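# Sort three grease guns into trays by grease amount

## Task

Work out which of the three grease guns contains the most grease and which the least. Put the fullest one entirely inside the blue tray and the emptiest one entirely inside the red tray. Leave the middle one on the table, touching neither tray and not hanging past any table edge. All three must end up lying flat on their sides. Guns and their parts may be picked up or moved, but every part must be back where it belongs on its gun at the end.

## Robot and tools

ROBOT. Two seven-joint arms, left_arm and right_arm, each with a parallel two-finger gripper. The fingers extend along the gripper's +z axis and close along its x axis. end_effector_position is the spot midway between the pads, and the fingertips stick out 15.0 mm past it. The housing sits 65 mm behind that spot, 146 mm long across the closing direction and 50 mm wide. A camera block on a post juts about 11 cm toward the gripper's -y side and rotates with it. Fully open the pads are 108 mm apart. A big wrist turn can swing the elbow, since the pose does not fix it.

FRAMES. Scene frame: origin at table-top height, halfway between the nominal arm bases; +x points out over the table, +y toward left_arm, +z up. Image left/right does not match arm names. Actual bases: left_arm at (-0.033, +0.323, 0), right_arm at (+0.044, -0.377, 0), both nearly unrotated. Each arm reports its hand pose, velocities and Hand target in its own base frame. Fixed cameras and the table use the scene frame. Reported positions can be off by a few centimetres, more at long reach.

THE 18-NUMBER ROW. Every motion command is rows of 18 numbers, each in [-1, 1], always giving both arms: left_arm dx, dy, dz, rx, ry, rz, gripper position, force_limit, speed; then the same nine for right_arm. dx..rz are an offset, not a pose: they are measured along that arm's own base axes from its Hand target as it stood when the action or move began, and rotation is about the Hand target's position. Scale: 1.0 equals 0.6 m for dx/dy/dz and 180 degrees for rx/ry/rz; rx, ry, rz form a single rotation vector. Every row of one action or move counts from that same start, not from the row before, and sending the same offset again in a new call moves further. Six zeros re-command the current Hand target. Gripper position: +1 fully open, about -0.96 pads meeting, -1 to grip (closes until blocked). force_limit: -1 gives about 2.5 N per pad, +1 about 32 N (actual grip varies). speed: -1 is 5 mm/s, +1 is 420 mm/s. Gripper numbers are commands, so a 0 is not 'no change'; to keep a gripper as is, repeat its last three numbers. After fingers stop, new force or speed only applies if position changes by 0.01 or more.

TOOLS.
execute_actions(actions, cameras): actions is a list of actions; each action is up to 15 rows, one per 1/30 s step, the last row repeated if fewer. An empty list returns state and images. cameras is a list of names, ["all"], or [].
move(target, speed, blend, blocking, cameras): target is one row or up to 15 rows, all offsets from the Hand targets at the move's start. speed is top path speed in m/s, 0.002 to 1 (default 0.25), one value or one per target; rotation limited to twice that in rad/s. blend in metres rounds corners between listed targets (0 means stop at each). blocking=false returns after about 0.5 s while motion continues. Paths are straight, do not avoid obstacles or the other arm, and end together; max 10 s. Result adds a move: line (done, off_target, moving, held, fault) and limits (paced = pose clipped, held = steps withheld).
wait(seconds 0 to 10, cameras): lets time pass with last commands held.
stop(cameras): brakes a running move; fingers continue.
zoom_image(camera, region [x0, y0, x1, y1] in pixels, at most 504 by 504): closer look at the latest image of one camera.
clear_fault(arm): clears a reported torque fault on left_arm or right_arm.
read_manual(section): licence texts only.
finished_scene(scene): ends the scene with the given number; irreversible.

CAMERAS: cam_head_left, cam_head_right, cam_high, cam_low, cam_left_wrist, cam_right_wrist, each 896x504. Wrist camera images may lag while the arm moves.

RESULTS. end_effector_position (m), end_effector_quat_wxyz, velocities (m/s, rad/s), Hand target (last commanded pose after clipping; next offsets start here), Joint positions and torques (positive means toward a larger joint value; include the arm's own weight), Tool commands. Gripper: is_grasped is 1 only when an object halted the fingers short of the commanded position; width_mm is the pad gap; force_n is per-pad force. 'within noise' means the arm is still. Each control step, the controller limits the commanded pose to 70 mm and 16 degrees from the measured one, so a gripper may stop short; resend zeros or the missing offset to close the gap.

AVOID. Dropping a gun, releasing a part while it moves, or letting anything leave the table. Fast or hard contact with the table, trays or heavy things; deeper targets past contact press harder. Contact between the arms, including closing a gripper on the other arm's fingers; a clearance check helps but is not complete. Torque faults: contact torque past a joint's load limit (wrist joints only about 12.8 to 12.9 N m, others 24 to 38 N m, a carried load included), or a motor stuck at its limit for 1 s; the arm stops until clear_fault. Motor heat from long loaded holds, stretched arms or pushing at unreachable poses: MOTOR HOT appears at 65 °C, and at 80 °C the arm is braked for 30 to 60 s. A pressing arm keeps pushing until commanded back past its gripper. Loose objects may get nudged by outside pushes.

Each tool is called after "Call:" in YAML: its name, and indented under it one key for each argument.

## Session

Call:
execute_actions:
  actions: []

Scene clock: 0.00 s.
left_arm: end_effector_position=(+0.2752, +0.2721, +0.1482) width_mm=0.00 is_grasped=0 force_n=0.00 end_effector_quat_wxyz=(-0.144, -0.123, +0.771, +0.608) | right_arm: end_effector_position=(+0.1944, +0.0706, +0.3838) width_mm=0.01 is_grasped=0 force_n=0.00 end_effector_quat_wxyz=(-0.326, +0.746, -0.581, -0.007)
Joint positions: left_arm=[2.016 -0.71 -1.833 0.615 0.823 0.934 -1.556] | right_arm=[1.126 -1.674 -0.363 0.517 -0.427 1.488 -1.687]
Joint velocities: within noise
Joint torques (N m): no reading
Hand target: left_arm +0.2752, +0.2721, +0.1482; -0.144, -0.123, +0.771, +0.608 | right_arm +0.1944, +0.0706, +0.3838; -0.326, +0.746, -0.581, -0.007
Tool commands: left_gripper/position=-0.968 left_gripper/force_limit=+1.0 left_gripper/speed=+1.0 right_gripper/position=-0.964 right_gripper/force_limit=+1.0 right_gripper/speed=+1.0
camera_calibration:
cam_left_wrist: T_world_to_cam=[[-0.936422, -0.343391, 0.0720809, 0.339942], [0.126425, -0.138575, 0.982249, -0.116005], [-0.327307, 0.928913, 0.173178, -0.0704626], [0, 0, 0, 1]] pos_world=[0.309933, 0.166112, 0.101645]
cam_right_wrist: T_world_to_cam=[[0.330482, -0.864237, -0.379311, 0.134559], [-0.943477, -0.291801, -0.157171, 0.292086], [0.0251497, 0.409814, -0.911822, 0.433053], [0, 0, 0, 1]] pos_world=[0.220216, 0.0240513, 0.491815]

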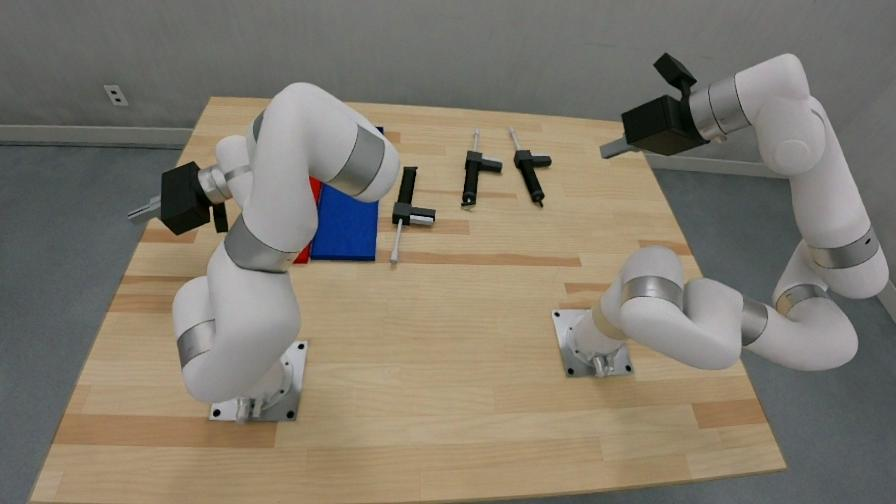

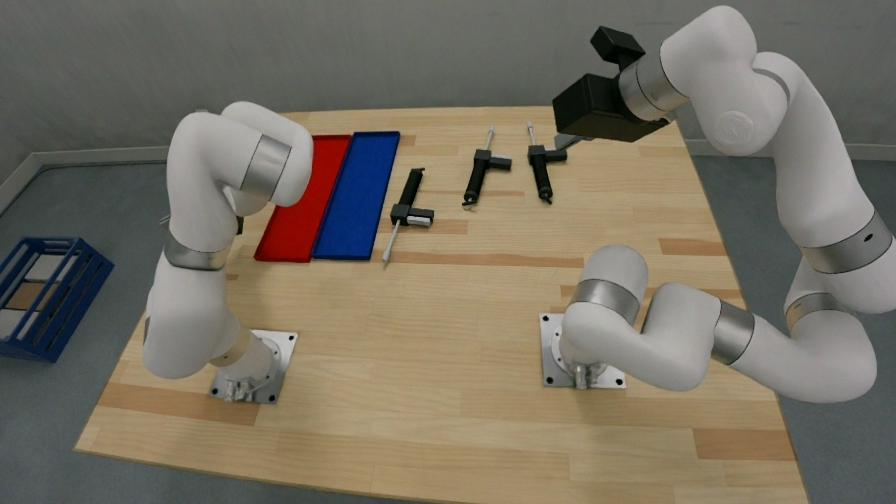

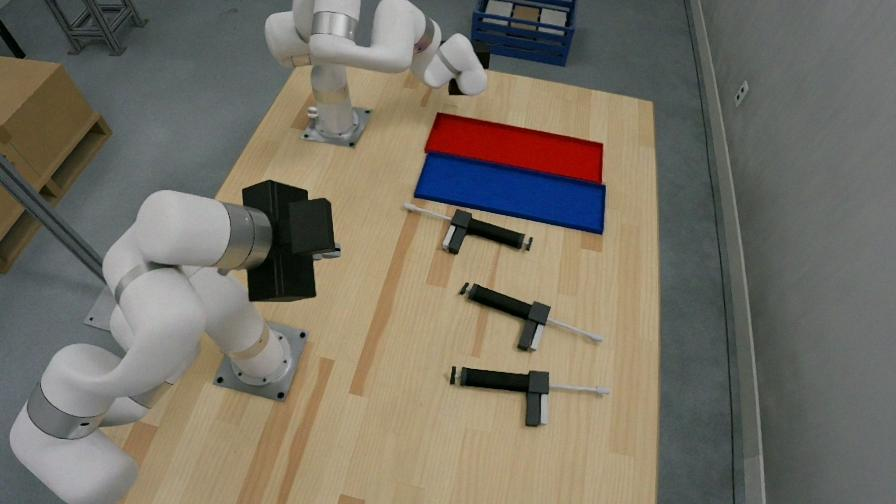

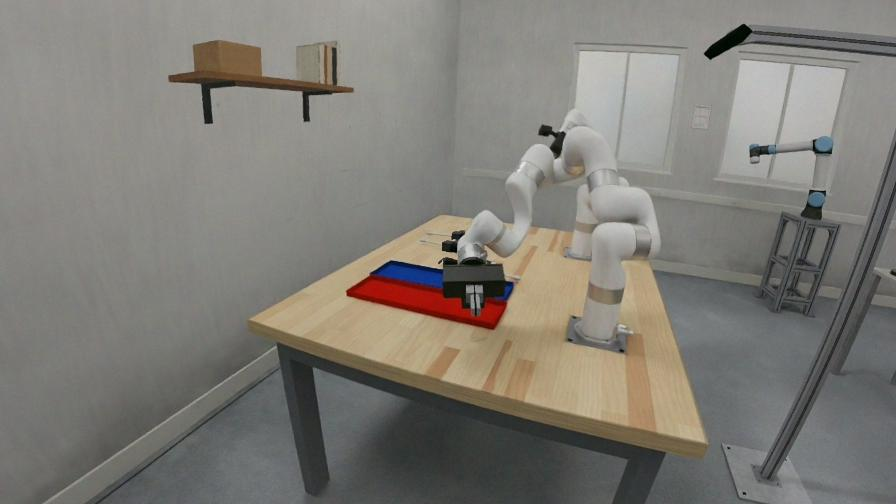

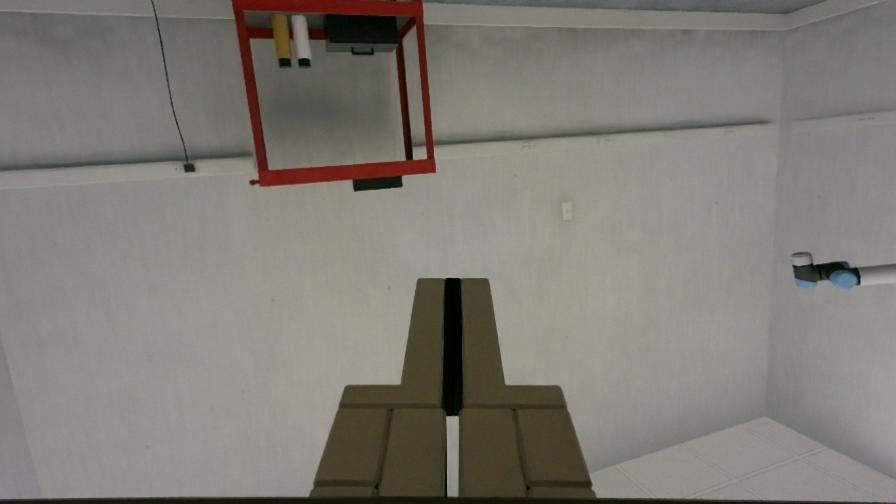

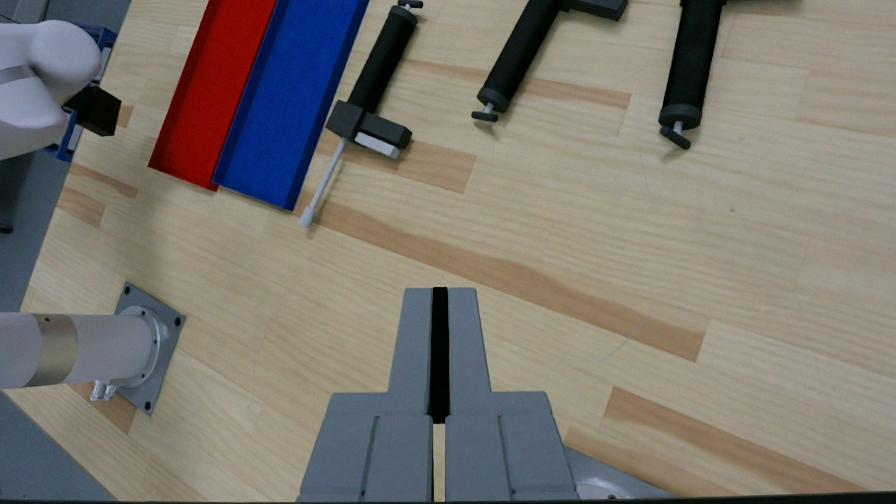

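Call:
move:
  target:
    - [0.1413,-0.4202,0.203,-0.2035,0.1448,-0.2641,0.4,0.7,0,0.15,0.137,-0.1,0.0543,0.1915,-0.2416,0.129,-0.8,-0.3]
    - [0.3187,-0.9105,0.02,-0.4071,0.2895,-0.5282,0.4,0.7,0,0.3023,0.274,-0.3147,0.1085,0.383,-0.4831,0.129,-0.8,-0.3]
  speed: [0.5,0.5]
  blend: [0.05,0]
  cameras: ["cam_left_wrist"]

Scene clock: 102.47 s.
left_arm: end_effector_position=(+0.4665, -0.2742, +0.1602) width_mm=75.00 is_grasped=0 force_n=0.00 end_effector_quat_wxyz=(+0.000, +0.752, +0.659, +0.000) | right_arm: end_effector_position=(+0.3758, +0.2350, +0.1950) width_mm=60.15 is_grasped=0 force_n=0.00 end_effector_quat_wxyz=(-0.003, +0.010, +0.966, +0.258)
Joint positions: left_arm=[0.297 0.475 -0.958 1.306 0.442 1.062 0.085] | right_arm=[1.45 -0.336 -1.034 0.71 0.298 0.691 -0.566]
Joint torques (N m): left_arm=[-6.49 -15.66 -5.47 15.86 2.72 0.48 0.76] | right_arm=[5.69 2.31 1.85 18.64 3.48 -0.19 -1.46]
Hand target: left_arm +0.4665, -0.2742, +0.1602; +0.000, +0.752, +0.659, +0.000 | right_arm +0.3758, +0.2350, +0.1950; -0.003, +0.010, +0.966, +0.258
Off the commanded pose: left_arm 0.000 m, 0 deg | right_arm 0.000 m, 0 deg.
move: done
camera_calibration:
cam_left_wrist: T_world_to_cam=[[0.13508, 0.990577, -0.0225888, 0.211748], [0.914701, -0.115904, 0.387154, -0.493841], [0.380888, -0.0729587, -0.921738, 0.0678827], [0, 0, 0, 1]] pos_world=[0.397259, -0.262038, 0.258546]
Images, in order (width x height): cam_left_wrist 896x504.

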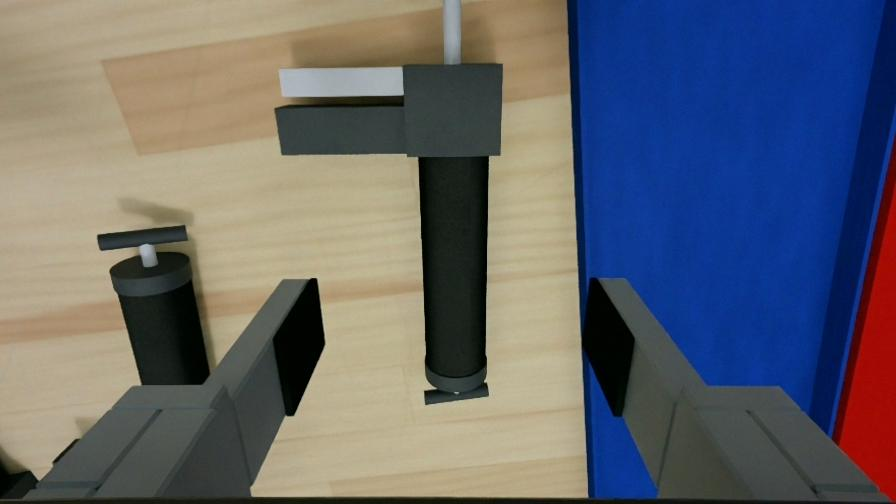

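Call:
move:
  target:
    - [0.0115,-0.0015,-0.1837,0,0,0,0.4,0.7,0,0,0,0,0,0,0,0.129,-0.8,-0.3]
    - [0.0115,-0.0015,-0.217,0,0,0,-1,0.7,-0.6,0,0,0,0,0,0,0.129,-0.8,-0.3]
    - [0.0115,-0.0015,-0.017,0,0,0,-1,0.7,-0.6,0,0,0,0,0,0,0.129,-0.8,-0.3]
    - [-0.0158,-0.038,-0.017,0,0,-0.4539,-1,0.7,-0.6,0,0,0,0,0,0,0.129,-0.8,-0.3]
  speed: [0.3,0.06,0.2,0.5]
  blend: [0,0,0.03,0]
  cameras: ["cam_left_wrist"]

Call:
move:
  target:
    - [0,0,0,0,0,0,-1,0.7,-0.6,0,0.0558,-0.09,0,0,0,-1,-0.8,-0.7]
  speed: 0.15
  cameras: ["cam_right_wrist"]

Call:
move:
  target:
    - [0,0,0,0,0,0,-1,0.7,-0.6,0,-0.1917,0,0,0,0,-1,-0.8,-0.7]
  speed: 0.08
  cameras: ["cam_head_left"]

Call:
zoom_image:
  camera: "cam_head_left"
  region: [380, 110, 560, 215]

Scene clock: 143.13 s.
left_arm: end_effector_position=(+0.4570, -0.2970, +0.1500) width_mm=34.93 is_grasped=1 force_n=42.29 end_effector_quat_wxyz=(+0.000, +1.000, +0.007, +0.000) | right_arm: end_effector_position=(+0.3758, +0.2350, +0.1950) width_mm=60.15 is_grasped=0 force_n=0.00 end_effector_quat_wxyz=(-0.003, +0.010, +0.966, +0.258)
Joint positions: left_arm=[0.395 0.674 -1.19 1.332 0.688 1.148 1.314] | right_arm=[1.45 -0.336 -1.034 0.71 0.298 0.691 -0.566]
Joint torques (N m): left_arm=[6 -16.21 -18.68 15.69 2.71 0.21 0.98] | right_arm=[5.66 2.17 1.76 18.39 3.4 -0.15 -1.41]
Hand target: left_arm +0.4570, -0.2970, +0.1500; +0.000, +1.000, +0.007, +0.000 | right_arm +0.3758, +0.2350, +0.1950; -0.003, +0.010, +0.966, +0.258
Off the commanded pose: left_arm 0.000 m, 0 deg | right_arm 0.000 m, 0 deg.
move: done
camera_calibration:
cam_left_wrist: T_world_to_cam=[[0.999702, 0.00923832, -0.022592, -0.451211], [0.0172665, -0.921889, 0.38707, -0.313099], [-0.0172514, -0.387344, -0.921774, 0.149004], [0, 0, 0, 1]] pos_world=[0.459053, -0.226758, 0.248346]
Images, in order (width x height): cam_left_wrist 896x504.

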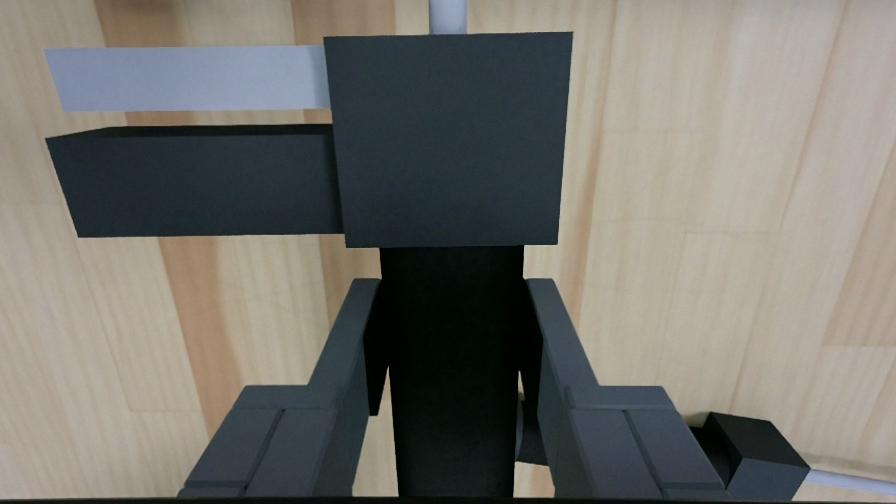

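Scene clock: 144.23 s.
left_arm: end_effector_position=(+0.4569, -0.2970, +0.1500) width_mm=34.93 is_grasped=1 force_n=41.50 end_effector_quat_wxyz=(+0.000, +1.000, +0.007, +0.000) | right_arm: end_effector_position=(+0.3758, +0.2684, +0.1410) width_mm=8.56 is_grasped=1 force_n=19.72 end_effector_quat_wxyz=(-0.003, +0.010, +0.966, +0.258)
Joint positions: left_arm=[0.395 0.674 -1.19 1.332 0.688 1.149 1.315] | right_arm=[1.72 -0.042 -1.238 0.729 0.761 0.632 -0.889]
Joint torques (N m): left_arm=[6.52 -18.33 -15.85 15.87 3.48 -1.44 -0.75] | right_arm=[7.27 2.3 -0.54 15.4 3.33 1 -1.52]
Hand target: left_arm +0.4570, -0.2970, +0.1500; +0.000, +1.000, +0.007, +0.000 | right_arm +0.3758, +0.2684, +0.1410; -0.003, +0.010, +0.966, +0.258
Off the commanded pose: left_arm 0.000 m, 0 deg | right_arm 0.000 m, 0 deg.
move: done
camera_calibration:
cam_right_wrist: T_world_to_cam=[[-0.999896, 0.00702166, 0.0125853, 0.364315], [0.014221, 0.622278, 0.782667, -0.255017], [-0.00233596, 0.782764, -0.622314, -0.00468809], [0, 0, 0, 1]] pos_world=[0.367893, 0.159803, 0.192091]
Images, in order (width x height): cam_right_wrist 896x504.

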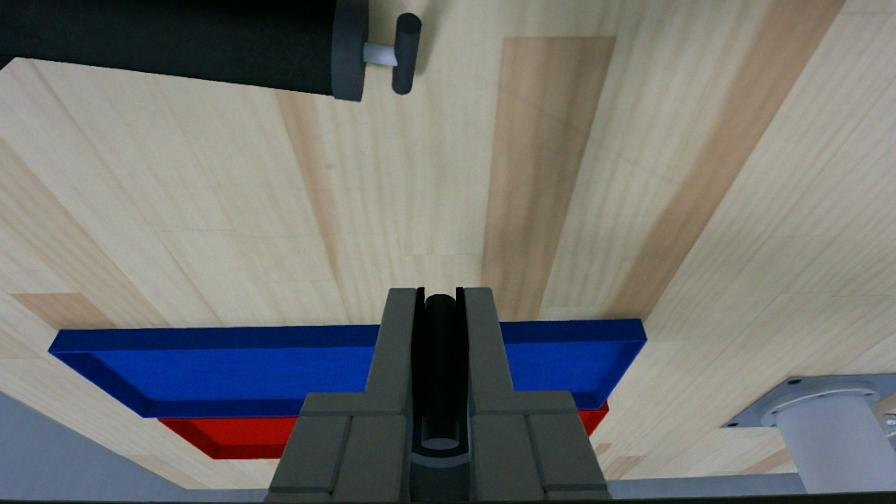

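Scene clock: 146.07 s.
left_arm: end_effector_position=(+0.4570, -0.2970, +0.1501) width_mm=34.94 is_grasped=1 force_n=41.05 end_effector_quat_wxyz=(+0.000, +1.000, +0.007, +0.000) | right_arm: end_effector_position=(+0.3758, +0.1534, +0.1410) width_mm=0.00 is_grasped=0 force_n=17.93 end_effector_quat_wxyz=(-0.003, +0.010, +0.966, +0.258)
Joint positions: left_arm=[0.395 0.674 -1.191 1.332 0.689 1.149 1.314] | right_arm=[1.356 -0.33 -1.167 0.604 0.345 0.662 -0.837]
Joint torques (N m): left_arm=[-4.89 -19.46 -18.7 8.89 3.06 -3.21 0.53] | right_arm=[-5.26 -7.74 6.87 9 -3 0.01 0.2]
Hand target: left_arm +0.4570, -0.2970, +0.1500; +0.000, +1.000, +0.007, +0.000 | right_arm +0.3758, +0.1534, +0.1410; -0.003, +0.010, +0.966, +0.258
Off the commanded pose: left_arm 0.000 m, 0 deg | right_arm 0.000 m, 0 deg.
move: done
Images, in order (width x height): cam_head_left 896x504.

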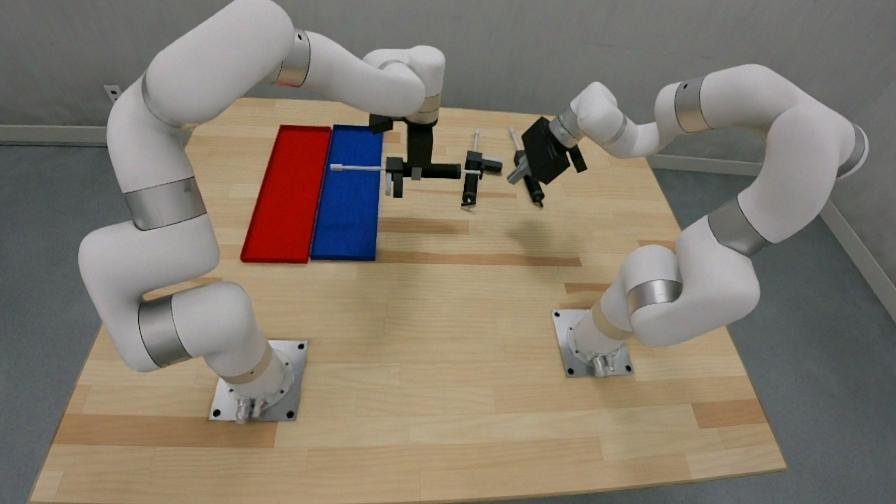

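Scaled by 2.800 from the camera's 896x504 image, which has a finer 1280x720 frame.

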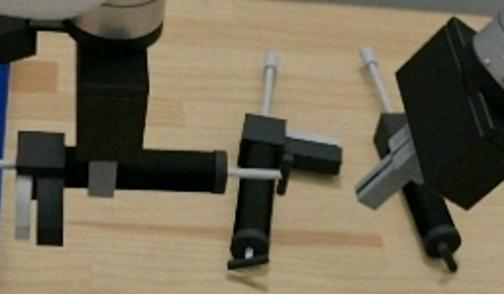

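Call:
move:
  target:
    - [0,0,0,0,0,0,-1,0.7,-0.6,0,0.1698,0,0,0,0,-1,-0.8,-0.7]
    - [0,0,0,0,0,0,-1,0.7,-0.6,0,-0.089,0.1817,0,0,0,0.4,0.7,0]
    - [0.0273,0.0365,-0.15,0,0,0.4539,-1,0.7,-0.6,0,-0.089,0.1817,0,0,0,0.4,0.7,0]
    - [0.0273,0.0365,-0.2005,0,0,0.4539,-1,0.7,-0.6,0.2155,0.1093,0.0317,-0.136,-0.1195,0.4469,0.4,0.7,0]
    - [0.0273,0.0365,-0.2005,0,0,0.4539,0.129,0.7,-0.6,0.2155,0.1093,0.0317,-0.136,-0.1195,0.4469,0.4,0.7,0]
  speed: [0.08,0.3,0.5,0.35,0.1]
  cameras: ["cam_right_wrist","cam_left_wrist","cam_head_left"]

Scene clock: 185.90 s.
left_arm: end_effector_position=(+0.4734, -0.2751, +0.0296) width_mm=60.15 is_grasped=0 force_n=0.00 end_effector_quat_wxyz=(+0.000, +0.752, +0.659, +0.000) | right_arm: end_effector_position=(+0.5051, +0.2190, +0.1600) width_mm=75.00 is_grasped=0 force_n=0.00 end_effector_quat_wxyz=(+0.000, -0.651, +0.759, +0.000)
Joint positions: left_arm=[0.171 0.714 -0.78 1.259 0.673 0.83 -0.048] | right_arm=[2.66 -0.588 -2.064 1.359 -0.572 1.125 -1.417]
Joint torques (N m): left_arm=[-4.9 -43.17 -14.1 8.66 0.1 -0.95 -0.29] | right_arm=[5.85 10.81 5.3 17.36 -2.88 -0.37 -1]
Hand target: left_arm +0.4734, -0.2751, +0.0297; +0.000, +0.752, +0.659, +0.000 | right_arm +0.5051, +0.2190, +0.1600; +0.000, -0.651, +0.759, +0.000
Off the commanded pose: left_arm 0.000 m, 0 deg | right_arm 0.000 m, 0 deg.
move: done
camera_calibration:
cam_left_wrist: T_world_to_cam=[[0.13497, 0.990586, -0.0228783, 0.20884], [0.914805, -0.115707, 0.386968, -0.449621], [0.380678, -0.0731581, -0.921809, -0.0552407], [0, 0, 0, 1]] pos_world=[0.404157, -0.262939, 0.127845]
cam_right_wrist: T_world_to_cam=[[-0.143196, -0.989671, 0.00682445, 0.28025], [-0.91976, 0.13562, 0.368304, 0.403714], [-0.365425, 0.0464627, -0.92968, 0.440035], [0, 0, 0, 1]] pos_world=[0.572251, 0.202158, 0.25849]
Images, in order (width x height): cam_head_left 896x504, cam_left_wrist 896x504, cam_right_wrist 896x504.

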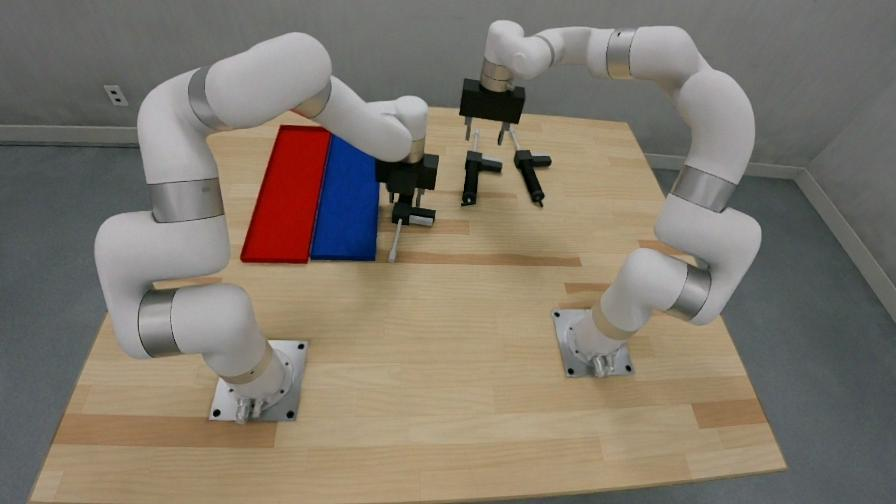

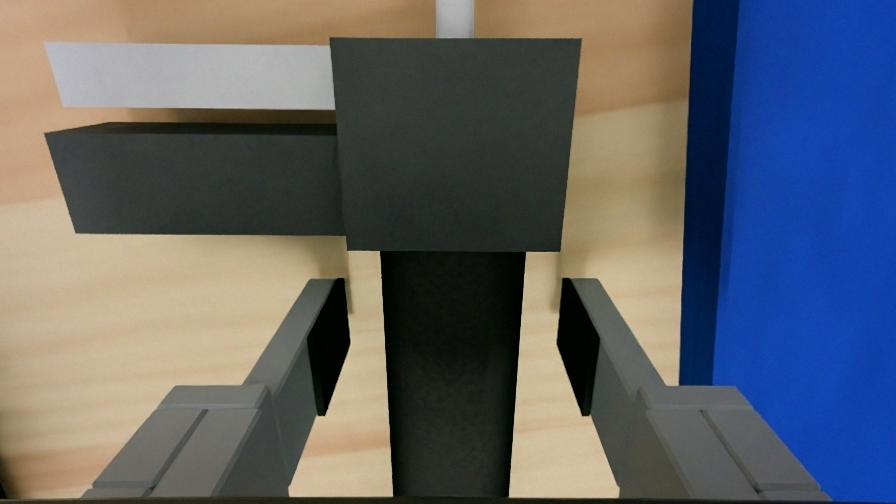

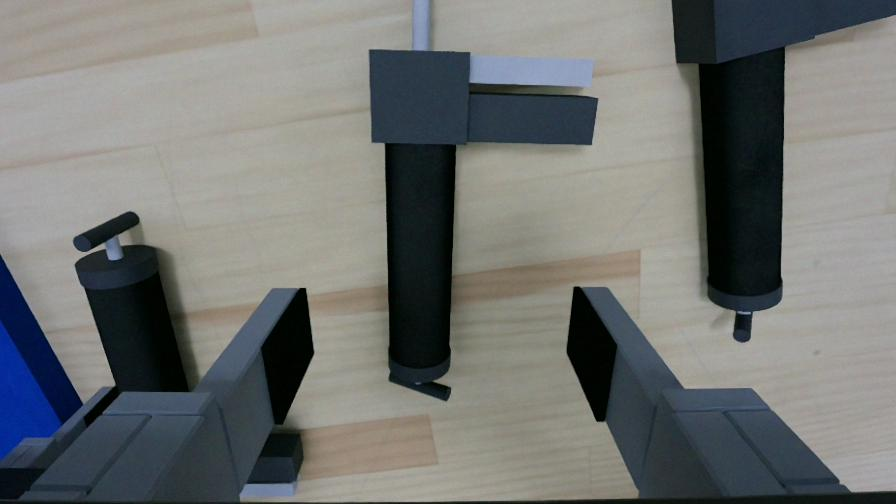

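Call:
move:
  target:
    - [0,0,0.2838,0,0,0,0.129,0.7,-0.6,0.0038,0.0263,-0.1667,0,0,0,0.4,0.7,0]
    - [-0.0157,-0.0858,0.2722,-0.1366,-0.1196,-0.4467,0.129,-0.8,-0.3,0.0038,0.0263,-0.22,0,0,0,-1,0.7,-0.6]
    - [-0.0157,-0.0858,0.2722,-0.1366,-0.1196,-0.4467,0.129,-0.8,-0.3,0.0038,0.0263,-0.0167,0,0,0,-1,0.7,-0.6]
    - [-0.0157,-0.0858,0.2722,-0.1366,-0.1196,-0.4467,0.129,-0.8,-0.3,-0.2077,0.0008,-0.0167,0,0,-0.4578,-1,0.7,-0.6]
  speed: [0.3,0.3,0.2,0.5]
  blend: [0,0,0.03,0]
  cameras: ["cam_left_wrist","cam_right_wrist"]

Scene clock: 222.00 s.
left_arm: end_effector_position=(+0.4639, -0.3266, +0.1930) width_mm=60.15 is_grasped=0 force_n=0.00 end_effector_quat_wxyz=(+0.259, +0.966, +0.000, +0.000) | right_arm: end_effector_position=(+0.3805, +0.2195, +0.1500) width_mm=35.48 is_grasped=1 force_n=24.99 end_effector_quat_wxyz=(+0.000, +0.010, +1.000, +0.000)
Joint positions: left_arm=[0.738 0.789 -1.416 1.145 0.486 0.743 1.536] | right_arm=[2.541 0.006 -2.018 0.866 0.007 0.868 -0.248]
Joint torques (N m): left_arm=[-4.79 -11.68 -16.91 12.99 -0.55 0.08 -0.26] | right_arm=[-5.37 16.3 -1.34 11.5 3.58 -3.54 -0.68]
Hand target: left_arm +0.4639, -0.3266, +0.1930; +0.259, +0.966, +0.000, +0.000 | right_arm +0.3805, +0.2195, +0.1500; +0.000, +0.010, +1.000, +0.000
Off the commanded pose: left_arm 0.000 m, 0 deg | right_arm 0.000 m, 0 deg.
move: done
camera_calibration:
cam_left_wrist: T_world_to_cam=[[0.999736, -0.0143932, -0.0178981, -0.465617], [0.00553932, -0.605173, 0.796074, -0.327201], [-0.0222895, -0.795964, -0.604934, -0.0149737], [0, 0, 0, 1]] pos_world=[0.466973, -0.216634, 0.243085]
cam_right_wrist: T_world_to_cam=[[-0.999914, 0.0112248, 0.00674789, 0.369196], [0.0129212, 0.9296, 0.368344, -0.236488], [-0.00213824, 0.368399, -0.929665, 0.17627], [0, 0, 0, 1]] pos_world=[0.372597, 0.150757, 0.24849]
Images, in order (width x height): cam_left_wrist 896x504, cam_right_wrist 896x504.

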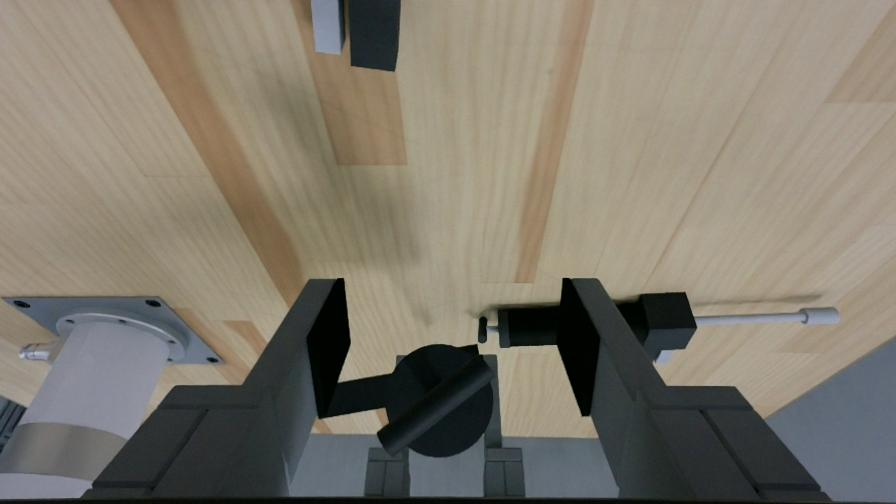

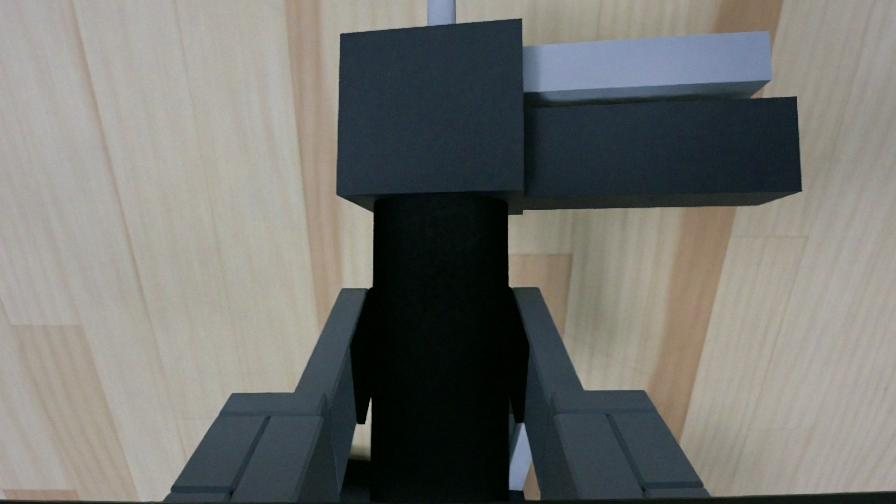

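Call:
move:
  target:
    - [-0.0033,-0.0458,0.0025,0,0,0,0.129,-0.8,-0.3,0,0,0,0,0,0,-0.98,1.0,-0.6]
    - [-0.0033,-0.0458,0.0025,0,0,0,-1,-0.8,-0.7,0,0,0,0,0,0,-0.98,1.0,-0.6]
  speed: 0.15
  cameras: ["cam_head_left"]

Call:
zoom_image:
  camera: "cam_head_left"
  region: [340, 330, 520, 440]

Scene clock: 301.87 s.
left_arm: end_effector_position=(+0.4620, -0.3541, +0.1945) width_mm=8.82 is_grasped=0 force_n=4.58 end_effector_quat_wxyz=(+0.259, +0.966, +0.001, +0.000) | right_arm: end_effector_position=(+0.3805, +0.2194, +0.1500) width_mm=35.35 is_grasped=1 force_n=32.25 end_effector_quat_wxyz=(+0.000, +0.010, +1.000, +0.000)
Joint positions: left_arm=[0.644 0.785 -1.378 1.188 0.492 0.733 1.494] | right_arm=[2.541 0.006 -2.019 0.866 0.007 0.868 -0.248]
Joint torques (N m): left_arm=[-5.44 -27.28 -15.38 9.62 -0.31 -3.03 -1.04] | right_arm=[0.05 14.02 1.12 13.29 2.65 -2.1 -0.78]
Hand target: left_arm +0.4620, -0.3541, +0.1945; +0.259, +0.966, +0.000, +0.000 | right_arm +0.3805, +0.2195, +0.1500; +0.000, +0.010, +1.000, +0.000
Off the commanded pose: left_arm 0.000 m, 0 deg | right_arm 0.000 m, 0 deg.
move: done
Images, in order (width x height): cam_head_left 896x504.

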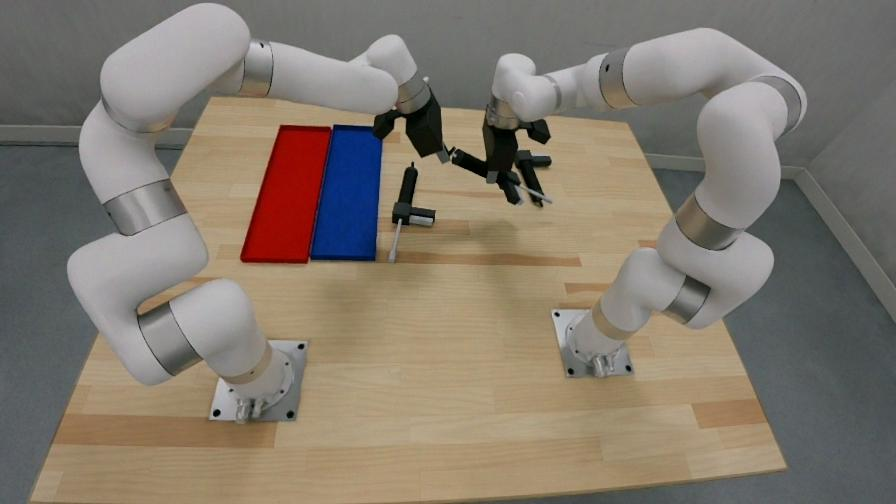

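Scaled by 2.800 from the camera's 896x504 image, which has a finer 1280x720 frame.

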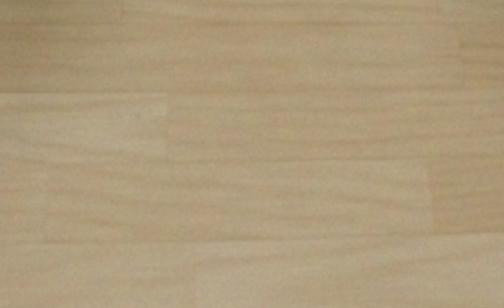

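Call:
zoom_image:
  camera: "cam_head_left"
  region: [400, 120, 580, 225]

Call:
wait:
  seconds: 0.1

Scaled by 2.800 from the camera's 896x504 image, which has a finer 1280x720 frame.

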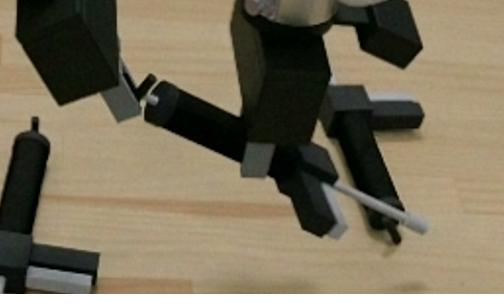

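Scene clock: 305.07 s.
left_arm: end_effector_position=(+0.4620, -0.3541, +0.1945) width_mm=8.82 is_grasped=1 force_n=4.58 end_effector_quat_wxyz=(+0.259, +0.966, +0.000, +0.000) | right_arm: end_effector_position=(+0.3805, +0.2195, +0.1500) width_mm=35.35 is_grasped=1 force_n=32.26 end_effector_quat_wxyz=(+0.000, +0.010, +1.000, +0.000)
Joint positions: left_arm=[0.644 0.785 -1.378 1.188 0.492 0.733 1.494] | right_arm=[2.541 0.006 -2.018 0.866 0.007 0.869 -0.248]
Joint torques (N m): left_arm=[-5.2 -23.21 -20.11 7.98 -1.16 -1.04 -0.2] | right_arm=[3.69 6.85 3.21 18.98 0.41 0.02 -0.88]
Hand target: left_arm +0.4620, -0.3541, +0.1945; +0.259, +0.966, +0.000, +0.000 | right_arm +0.3805, +0.2195, +0.1500; +0.000, +0.010, +1.000, +0.000
Tool commands: left_gripper/position=-1.0 left_gripper/force_limit=-0.8 left_gripper/speed=-0.7 right_gripper/position=-0.98 right_gripper/force_limit=+1.0 right_gripper/speed=-0.6
Off the commanded pose: left_arm 0.000 m, 0 deg | right_arm 0.000 m, 0 deg.
wait: 0.10 s; at rest from the start

Call:
move:
  target: [0,0.1737,0.0805,0,0,0,-1,-0.8,-0.7,0,0,0,0,0,0,-0.98,1.0,-0.6]
  speed: 0.08
  cameras: ["cam_head_left"]

Call:
zoom_image:
  camera: "cam_head_left"
  region: [380, 110, 560, 215]

Scene clock: 315.63 s.
left_arm: end_effector_position=(+0.4619, -0.2499, +0.2428) width_mm=0.00 is_grasped=0 force_n=16.55 end_effector_quat_wxyz=(+0.259, +0.966, +0.000, +0.000) | right_arm: end_effector_position=(+0.3804, +0.2195, +0.1500) width_mm=35.35 is_grasped=1 force_n=31.73 end_effector_quat_wxyz=(+0.000, +0.010, +1.000, +0.000)
Joint positions: left_arm=[1.051 0.79 -1.639 1.105 0.426 0.909 1.637] | right_arm=[2.541 0.006 -2.018 0.866 0.007 0.869 -0.248]
Joint torques (N m): left_arm=[4.58 -6 -20.32 6.87 -2.68 0.05 1.16] | right_arm=[-2.52 7 -1.29 11.29 -2.94 -3.52 -0.71]
Hand target: left_arm +0.4620, -0.2499, +0.2428; +0.259, +0.966, +0.000, +0.000 | right_arm +0.3805, +0.2195, +0.1500; +0.000, +0.010, +1.000, +0.000
Off the commanded pose: left_arm 0.000 m, 0 deg | right_arm 0.000 m, 0 deg.
move: done
Images, in order (width x height): cam_head_left 896x504.

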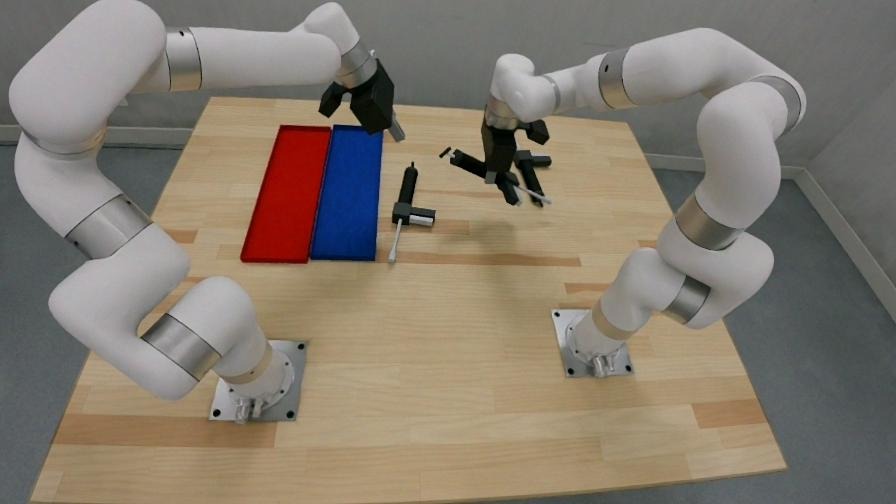

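Scaled by 2.800 from the camera's 896x504 image, which has a finer 1280x720 frame.

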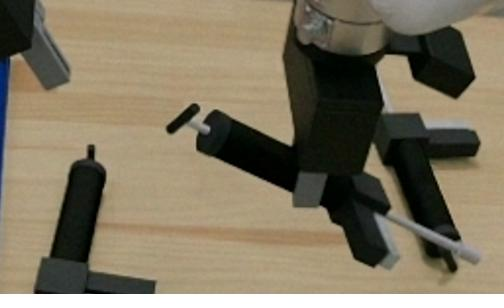

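Call:
zoom_image:
  camera: "cam_head_left"
  region: [425, 130, 485, 165]

Scaled by 8.400 from the camera's 896x504 image, which has a finer 1280x720 frame.

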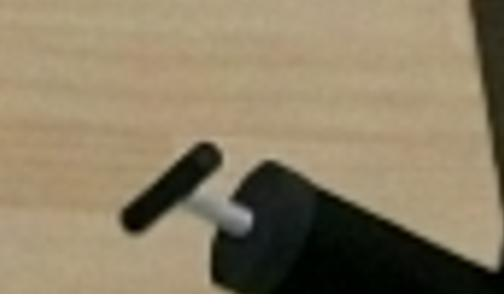

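Call:
move:
  target:
    - [0,-0.1435,-0.063,0,0,0,0,-0.5,0.0,0,0,0,0,0,0,-0.98,1.0,-0.6]
    - [0,-0.1435,-0.063,0,0,0,-1,-0.5,-0.7,0,0,0,0,0,0,-0.98,1.0,-0.6]
  speed: [0.25,0.25]
  cameras: ["cam_head_left"]

Call:
zoom_image:
  camera: "cam_head_left"
  region: [415, 120, 505, 173]

Call:
move:
  target: [0,0.0906,0.042,0,0,0,-1,-0.5,-0.7,0,0,0,0,0,0,-0.98,1.0,-0.6]
  speed: 0.08
  cameras: ["cam_head_left"]

Call:
zoom_image:
  camera: "cam_head_left"
  region: [425, 130, 485, 165]

Scene clock: 373.73 s.
left_arm: end_effector_position=(+0.4620, -0.3360, +0.2051) width_mm=0.00 is_grasped=0 force_n=18.45 end_effector_quat_wxyz=(+0.259, +0.966, +0.001, +0.000) | right_arm: end_effector_position=(+0.3805, +0.2195, +0.1500) width_mm=35.35 is_grasped=1 force_n=31.76 end_effector_quat_wxyz=(+0.000, +0.010, +1.000, +0.000)
Joint positions: left_arm=[0.721 0.772 -1.428 1.167 0.468 0.76 1.524] | right_arm=[2.541 0.006 -2.018 0.866 0.007 0.869 -0.248]
Joint torques (N m): left_arm=[-5.12 -10.81 -11.68 12.54 -0.84 -0.48 -0.4] | right_arm=[-2.79 15.62 -1.27 12.12 -2.64 -3.56 -0.55]
Hand target: left_arm +0.4620, -0.3360, +0.2050; +0.259, +0.966, +0.000, +0.000 | right_arm +0.3805, +0.2195, +0.1500; +0.000, +0.010, +1.000, +0.000
Off the commanded pose: left_arm 0.000 m, 0 deg | right_arm 0.000 m, 0 deg.
move: done
Images, in order (width x height): cam_head_left 896x504.

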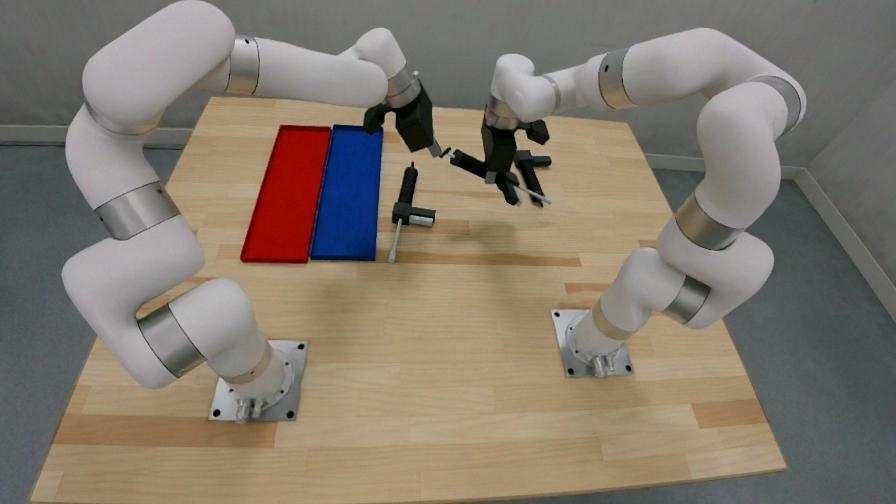

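Scaled by 5.600 from the camera's 896x504 image, which has a finer 1280x720 frame.

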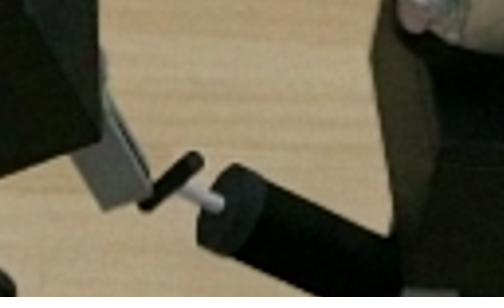

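Scene clock: 374.87 s.
left_arm: end_effector_position=(+0.4619, -0.2816, +0.2302) width_mm=0.00 is_grasped=0 force_n=18.44 end_effector_quat_wxyz=(+0.259, +0.966, +0.000, +0.000) | right_arm: end_effector_position=(+0.3805, +0.2195, +0.1500) width_mm=35.35 is_grasped=1 force_n=31.73 end_effector_quat_wxyz=(+0.000, +0.010, +1.000, +0.000)
Joint positions: left_arm=[0.938 0.772 -1.568 1.119 0.432 0.85 1.6] | right_arm=[2.541 0.006 -2.018 0.866 0.007 0.868 -0.248]
Joint torques (N m): left_arm=[4.53 -7.42 -20.05 7.17 -2.6 -0.04 0.99] | right_arm=[-2.72 15.48 -1.25 13.72 -2.27 -3.44 -0.44]
Hand target: left_arm +0.4620, -0.2816, +0.2302; +0.259, +0.966, +0.000, +0.000 | right_arm +0.3805, +0.2195, +0.1500; +0.000, +0.010, +1.000, +0.000
Off the commanded pose: left_arm 0.000 m, 0 deg | right_arm 0.000 m, 0 deg.
move: done
Images, in order (width x height): cam_head_left 896x504.

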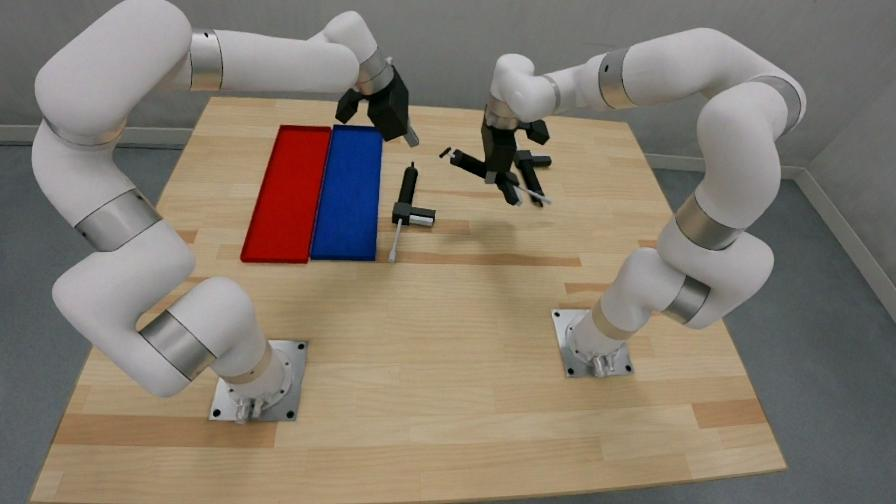

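Scaled by 8.400 from the camera's 896x504 image, which has a finer 1280x720 frame.

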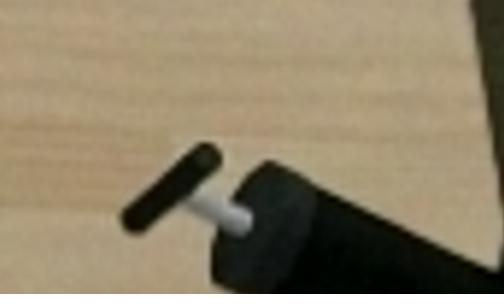

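Call:
move:
  target:
    - [0,-0.1262,-0.0398,0,0,0,0,-0.6,0.0,0,0,0,0,0,0,-0.98,1.0,-0.6]
    - [0,-0.1262,-0.0398,0,0,0,-1,-0.6,-0.7,0,0,0,0,0,0,-0.98,1.0,-0.6]
  speed: [0.2,0.2]
  cameras: ["cam_head_left"]

Call:
zoom_image:
  camera: "cam_head_left"
  region: [415, 120, 505, 173]

Call:
move:
  target: [0,0.1737,0.0805,0,0,0,-1,-0.6,-0.7,0,0,0,0,0,0,-0.98,1.0,-0.6]
  speed: 0.08
  cameras: ["cam_head_left"]

Call:
zoom_image:
  camera: "cam_head_left"
  region: [395, 115, 485, 168]

Scene clock: 439.83 s.
left_arm: end_effector_position=(+0.4620, -0.3573, +0.2063) width_mm=8.28 is_grasped=1 force_n=22.06 end_effector_quat_wxyz=(+0.259, +0.966, +0.000, +0.000) | right_arm: end_effector_position=(+0.3806, +0.2195, +0.1501) width_mm=35.35 is_grasped=1 force_n=31.85 end_effector_quat_wxyz=(+0.000, +0.010, +1.000, +0.000)
Joint positions: left_arm=[0.641 0.769 -1.392 1.207 0.47 0.755 1.496] | right_arm=[2.541 0.006 -2.018 0.866 0.007 0.868 -0.248]
Joint torques (N m): left_arm=[-2.73 -11.84 -12.75 11.87 0.05 -0.61 -0.31] | right_arm=[-0.1 15.38 0.54 18.16 0.06 -1.44 -0.51]
Hand target: left_arm +0.4620, -0.3573, +0.2064; +0.259, +0.966, +0.000, +0.000 | right_arm +0.3805, +0.2195, +0.1500; +0.000, +0.010, +1.000, +0.000
Off the commanded pose: left_arm 0.000 m, 0 deg | right_arm 0.000 m, 0 deg.
move: done
Images, in order (width x height): cam_head_left 896x504.

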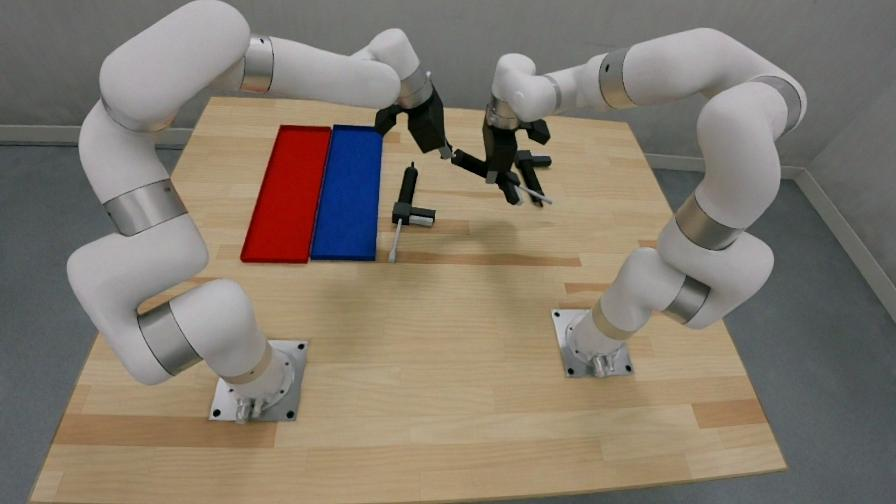

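Scaled by 5.600 from the camera's 896x504 image, which has a finer 1280x720 frame.

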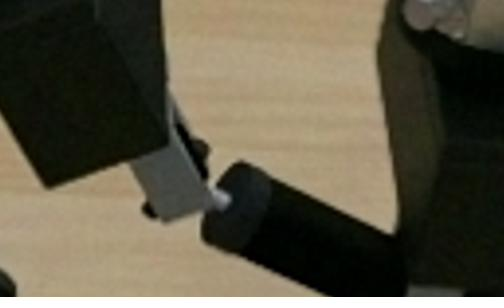

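Scene clock: 441.67 s.
left_arm: end_effector_position=(+0.4620, -0.2531, +0.2547) width_mm=0.00 is_grasped=0 force_n=13.42 end_effector_quat_wxyz=(+0.259, +0.966, +0.000, +0.000) | right_arm: end_effector_position=(+0.3805, +0.2194, +0.1500) width_mm=35.33 is_grasped=1 force_n=32.85 end_effector_quat_wxyz=(+0.000, +0.010, +1.000, +0.000)
Joint positions: left_arm=[1.049 0.776 -1.655 1.127 0.407 0.931 1.636] | right_arm=[2.541 0.006 -2.018 0.866 0.007 0.869 -0.248]
Joint torques (N m): left_arm=[4.43 -5.61 -20.03 6.98 -2.86 0.09 1.05] | right_arm=[2.44 8.57 1.62 20.69 -0.65 -3.56 0.23]
Hand target: left_arm +0.4620, -0.2531, +0.2547; +0.259, +0.966, +0.000, +0.000 | right_arm +0.3805, +0.2195, +0.1500; +0.000, +0.010, +1.000, +0.000
Off the commanded pose: left_arm 0.000 m, 0 deg | right_arm 0.000 m, 0 deg.
move: done
Images, in order (width x height): cam_head_left 896x504.

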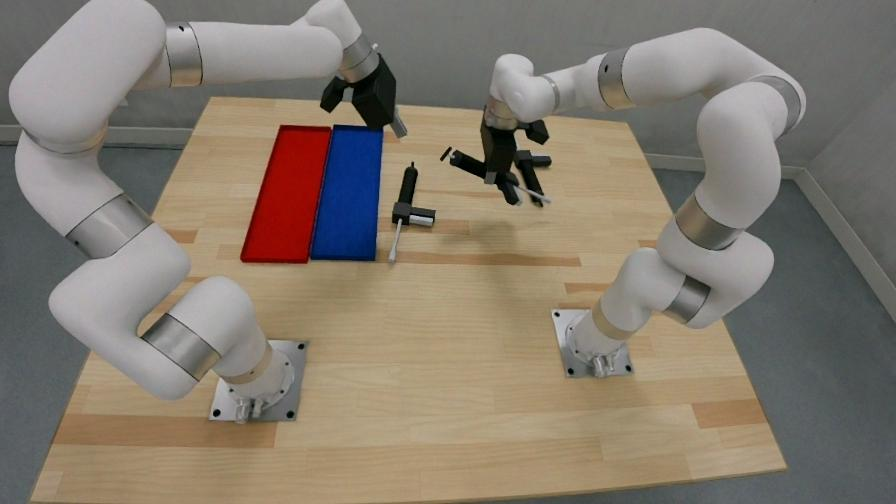

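Scaled by 5.600 from the camera's 896x504 image, which has a finer 1280x720 frame.

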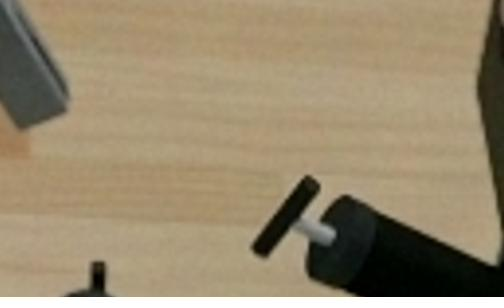

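Call:
move:
  target:
    - [0,-0.0892,-0.0468,-0.1944,0,0,-1,-0.6,-0.7,0,0,0,0,0,0,-0.98,1.0,-0.6]
    - [0,-0.1405,-0.0707,-0.1944,0,0,-1,-0.6,-0.7,0,0,0,0,0,0,-0.98,1.0,-0.6]
  speed: [0.35,0.15]
  blend: [0.01,0]
  cameras: ["cam_head_left"]

Call:
zoom_image:
  camera: "cam_head_left"
  region: [415, 120, 505, 173]

Scene clock: 511.40 s.
left_arm: end_effector_position=(+0.4620, -0.3374, +0.2123) width_mm=0.00 is_grasped=0 force_n=13.27 end_effector_quat_wxyz=(+0.537, +0.844, +0.000, +0.000) | right_arm: end_effector_position=(+0.3805, +0.2195, +0.1500) width_mm=35.33 is_grasped=1 force_n=32.82 end_effector_quat_wxyz=(+0.000, +0.010, +1.000, +0.000)
Joint positions: left_arm=[0.93 1.275 -1.492 0.949 0.414 0.382 1.856] | right_arm=[2.541 0.006 -2.018 0.866 0.007 0.869 -0.248]
Joint torques (N m): left_arm=[-4.68 -29.76 -16.2 5.84 3.97 -3.03 -0.87] | right_arm=[3.67 15.68 1.69 20.47 -2.35 -3.54 0.73]
Hand target: left_arm +0.4620, -0.3374, +0.2122; +0.537, +0.844, +0.000, +0.000 | right_arm +0.3805, +0.2195, +0.1500; +0.000, +0.010, +1.000, +0.000
Off the commanded pose: left_arm 0.000 m, 0 deg | right_arm 0.000 m, 0 deg.
move: done
Images, in order (width x height): cam_head_left 896x504.

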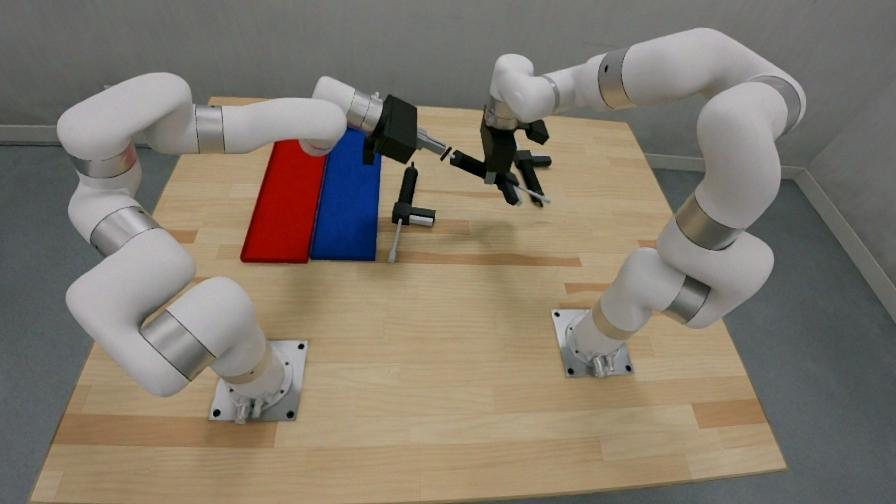

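Scaled by 5.600 from the camera's 896x504 image, which has a finer 1280x720 frame.

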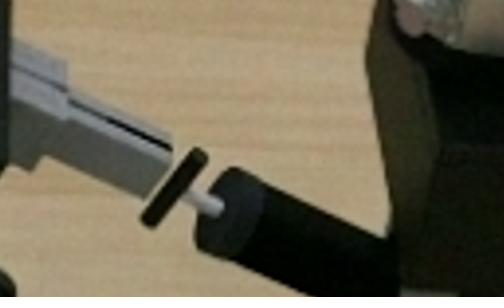

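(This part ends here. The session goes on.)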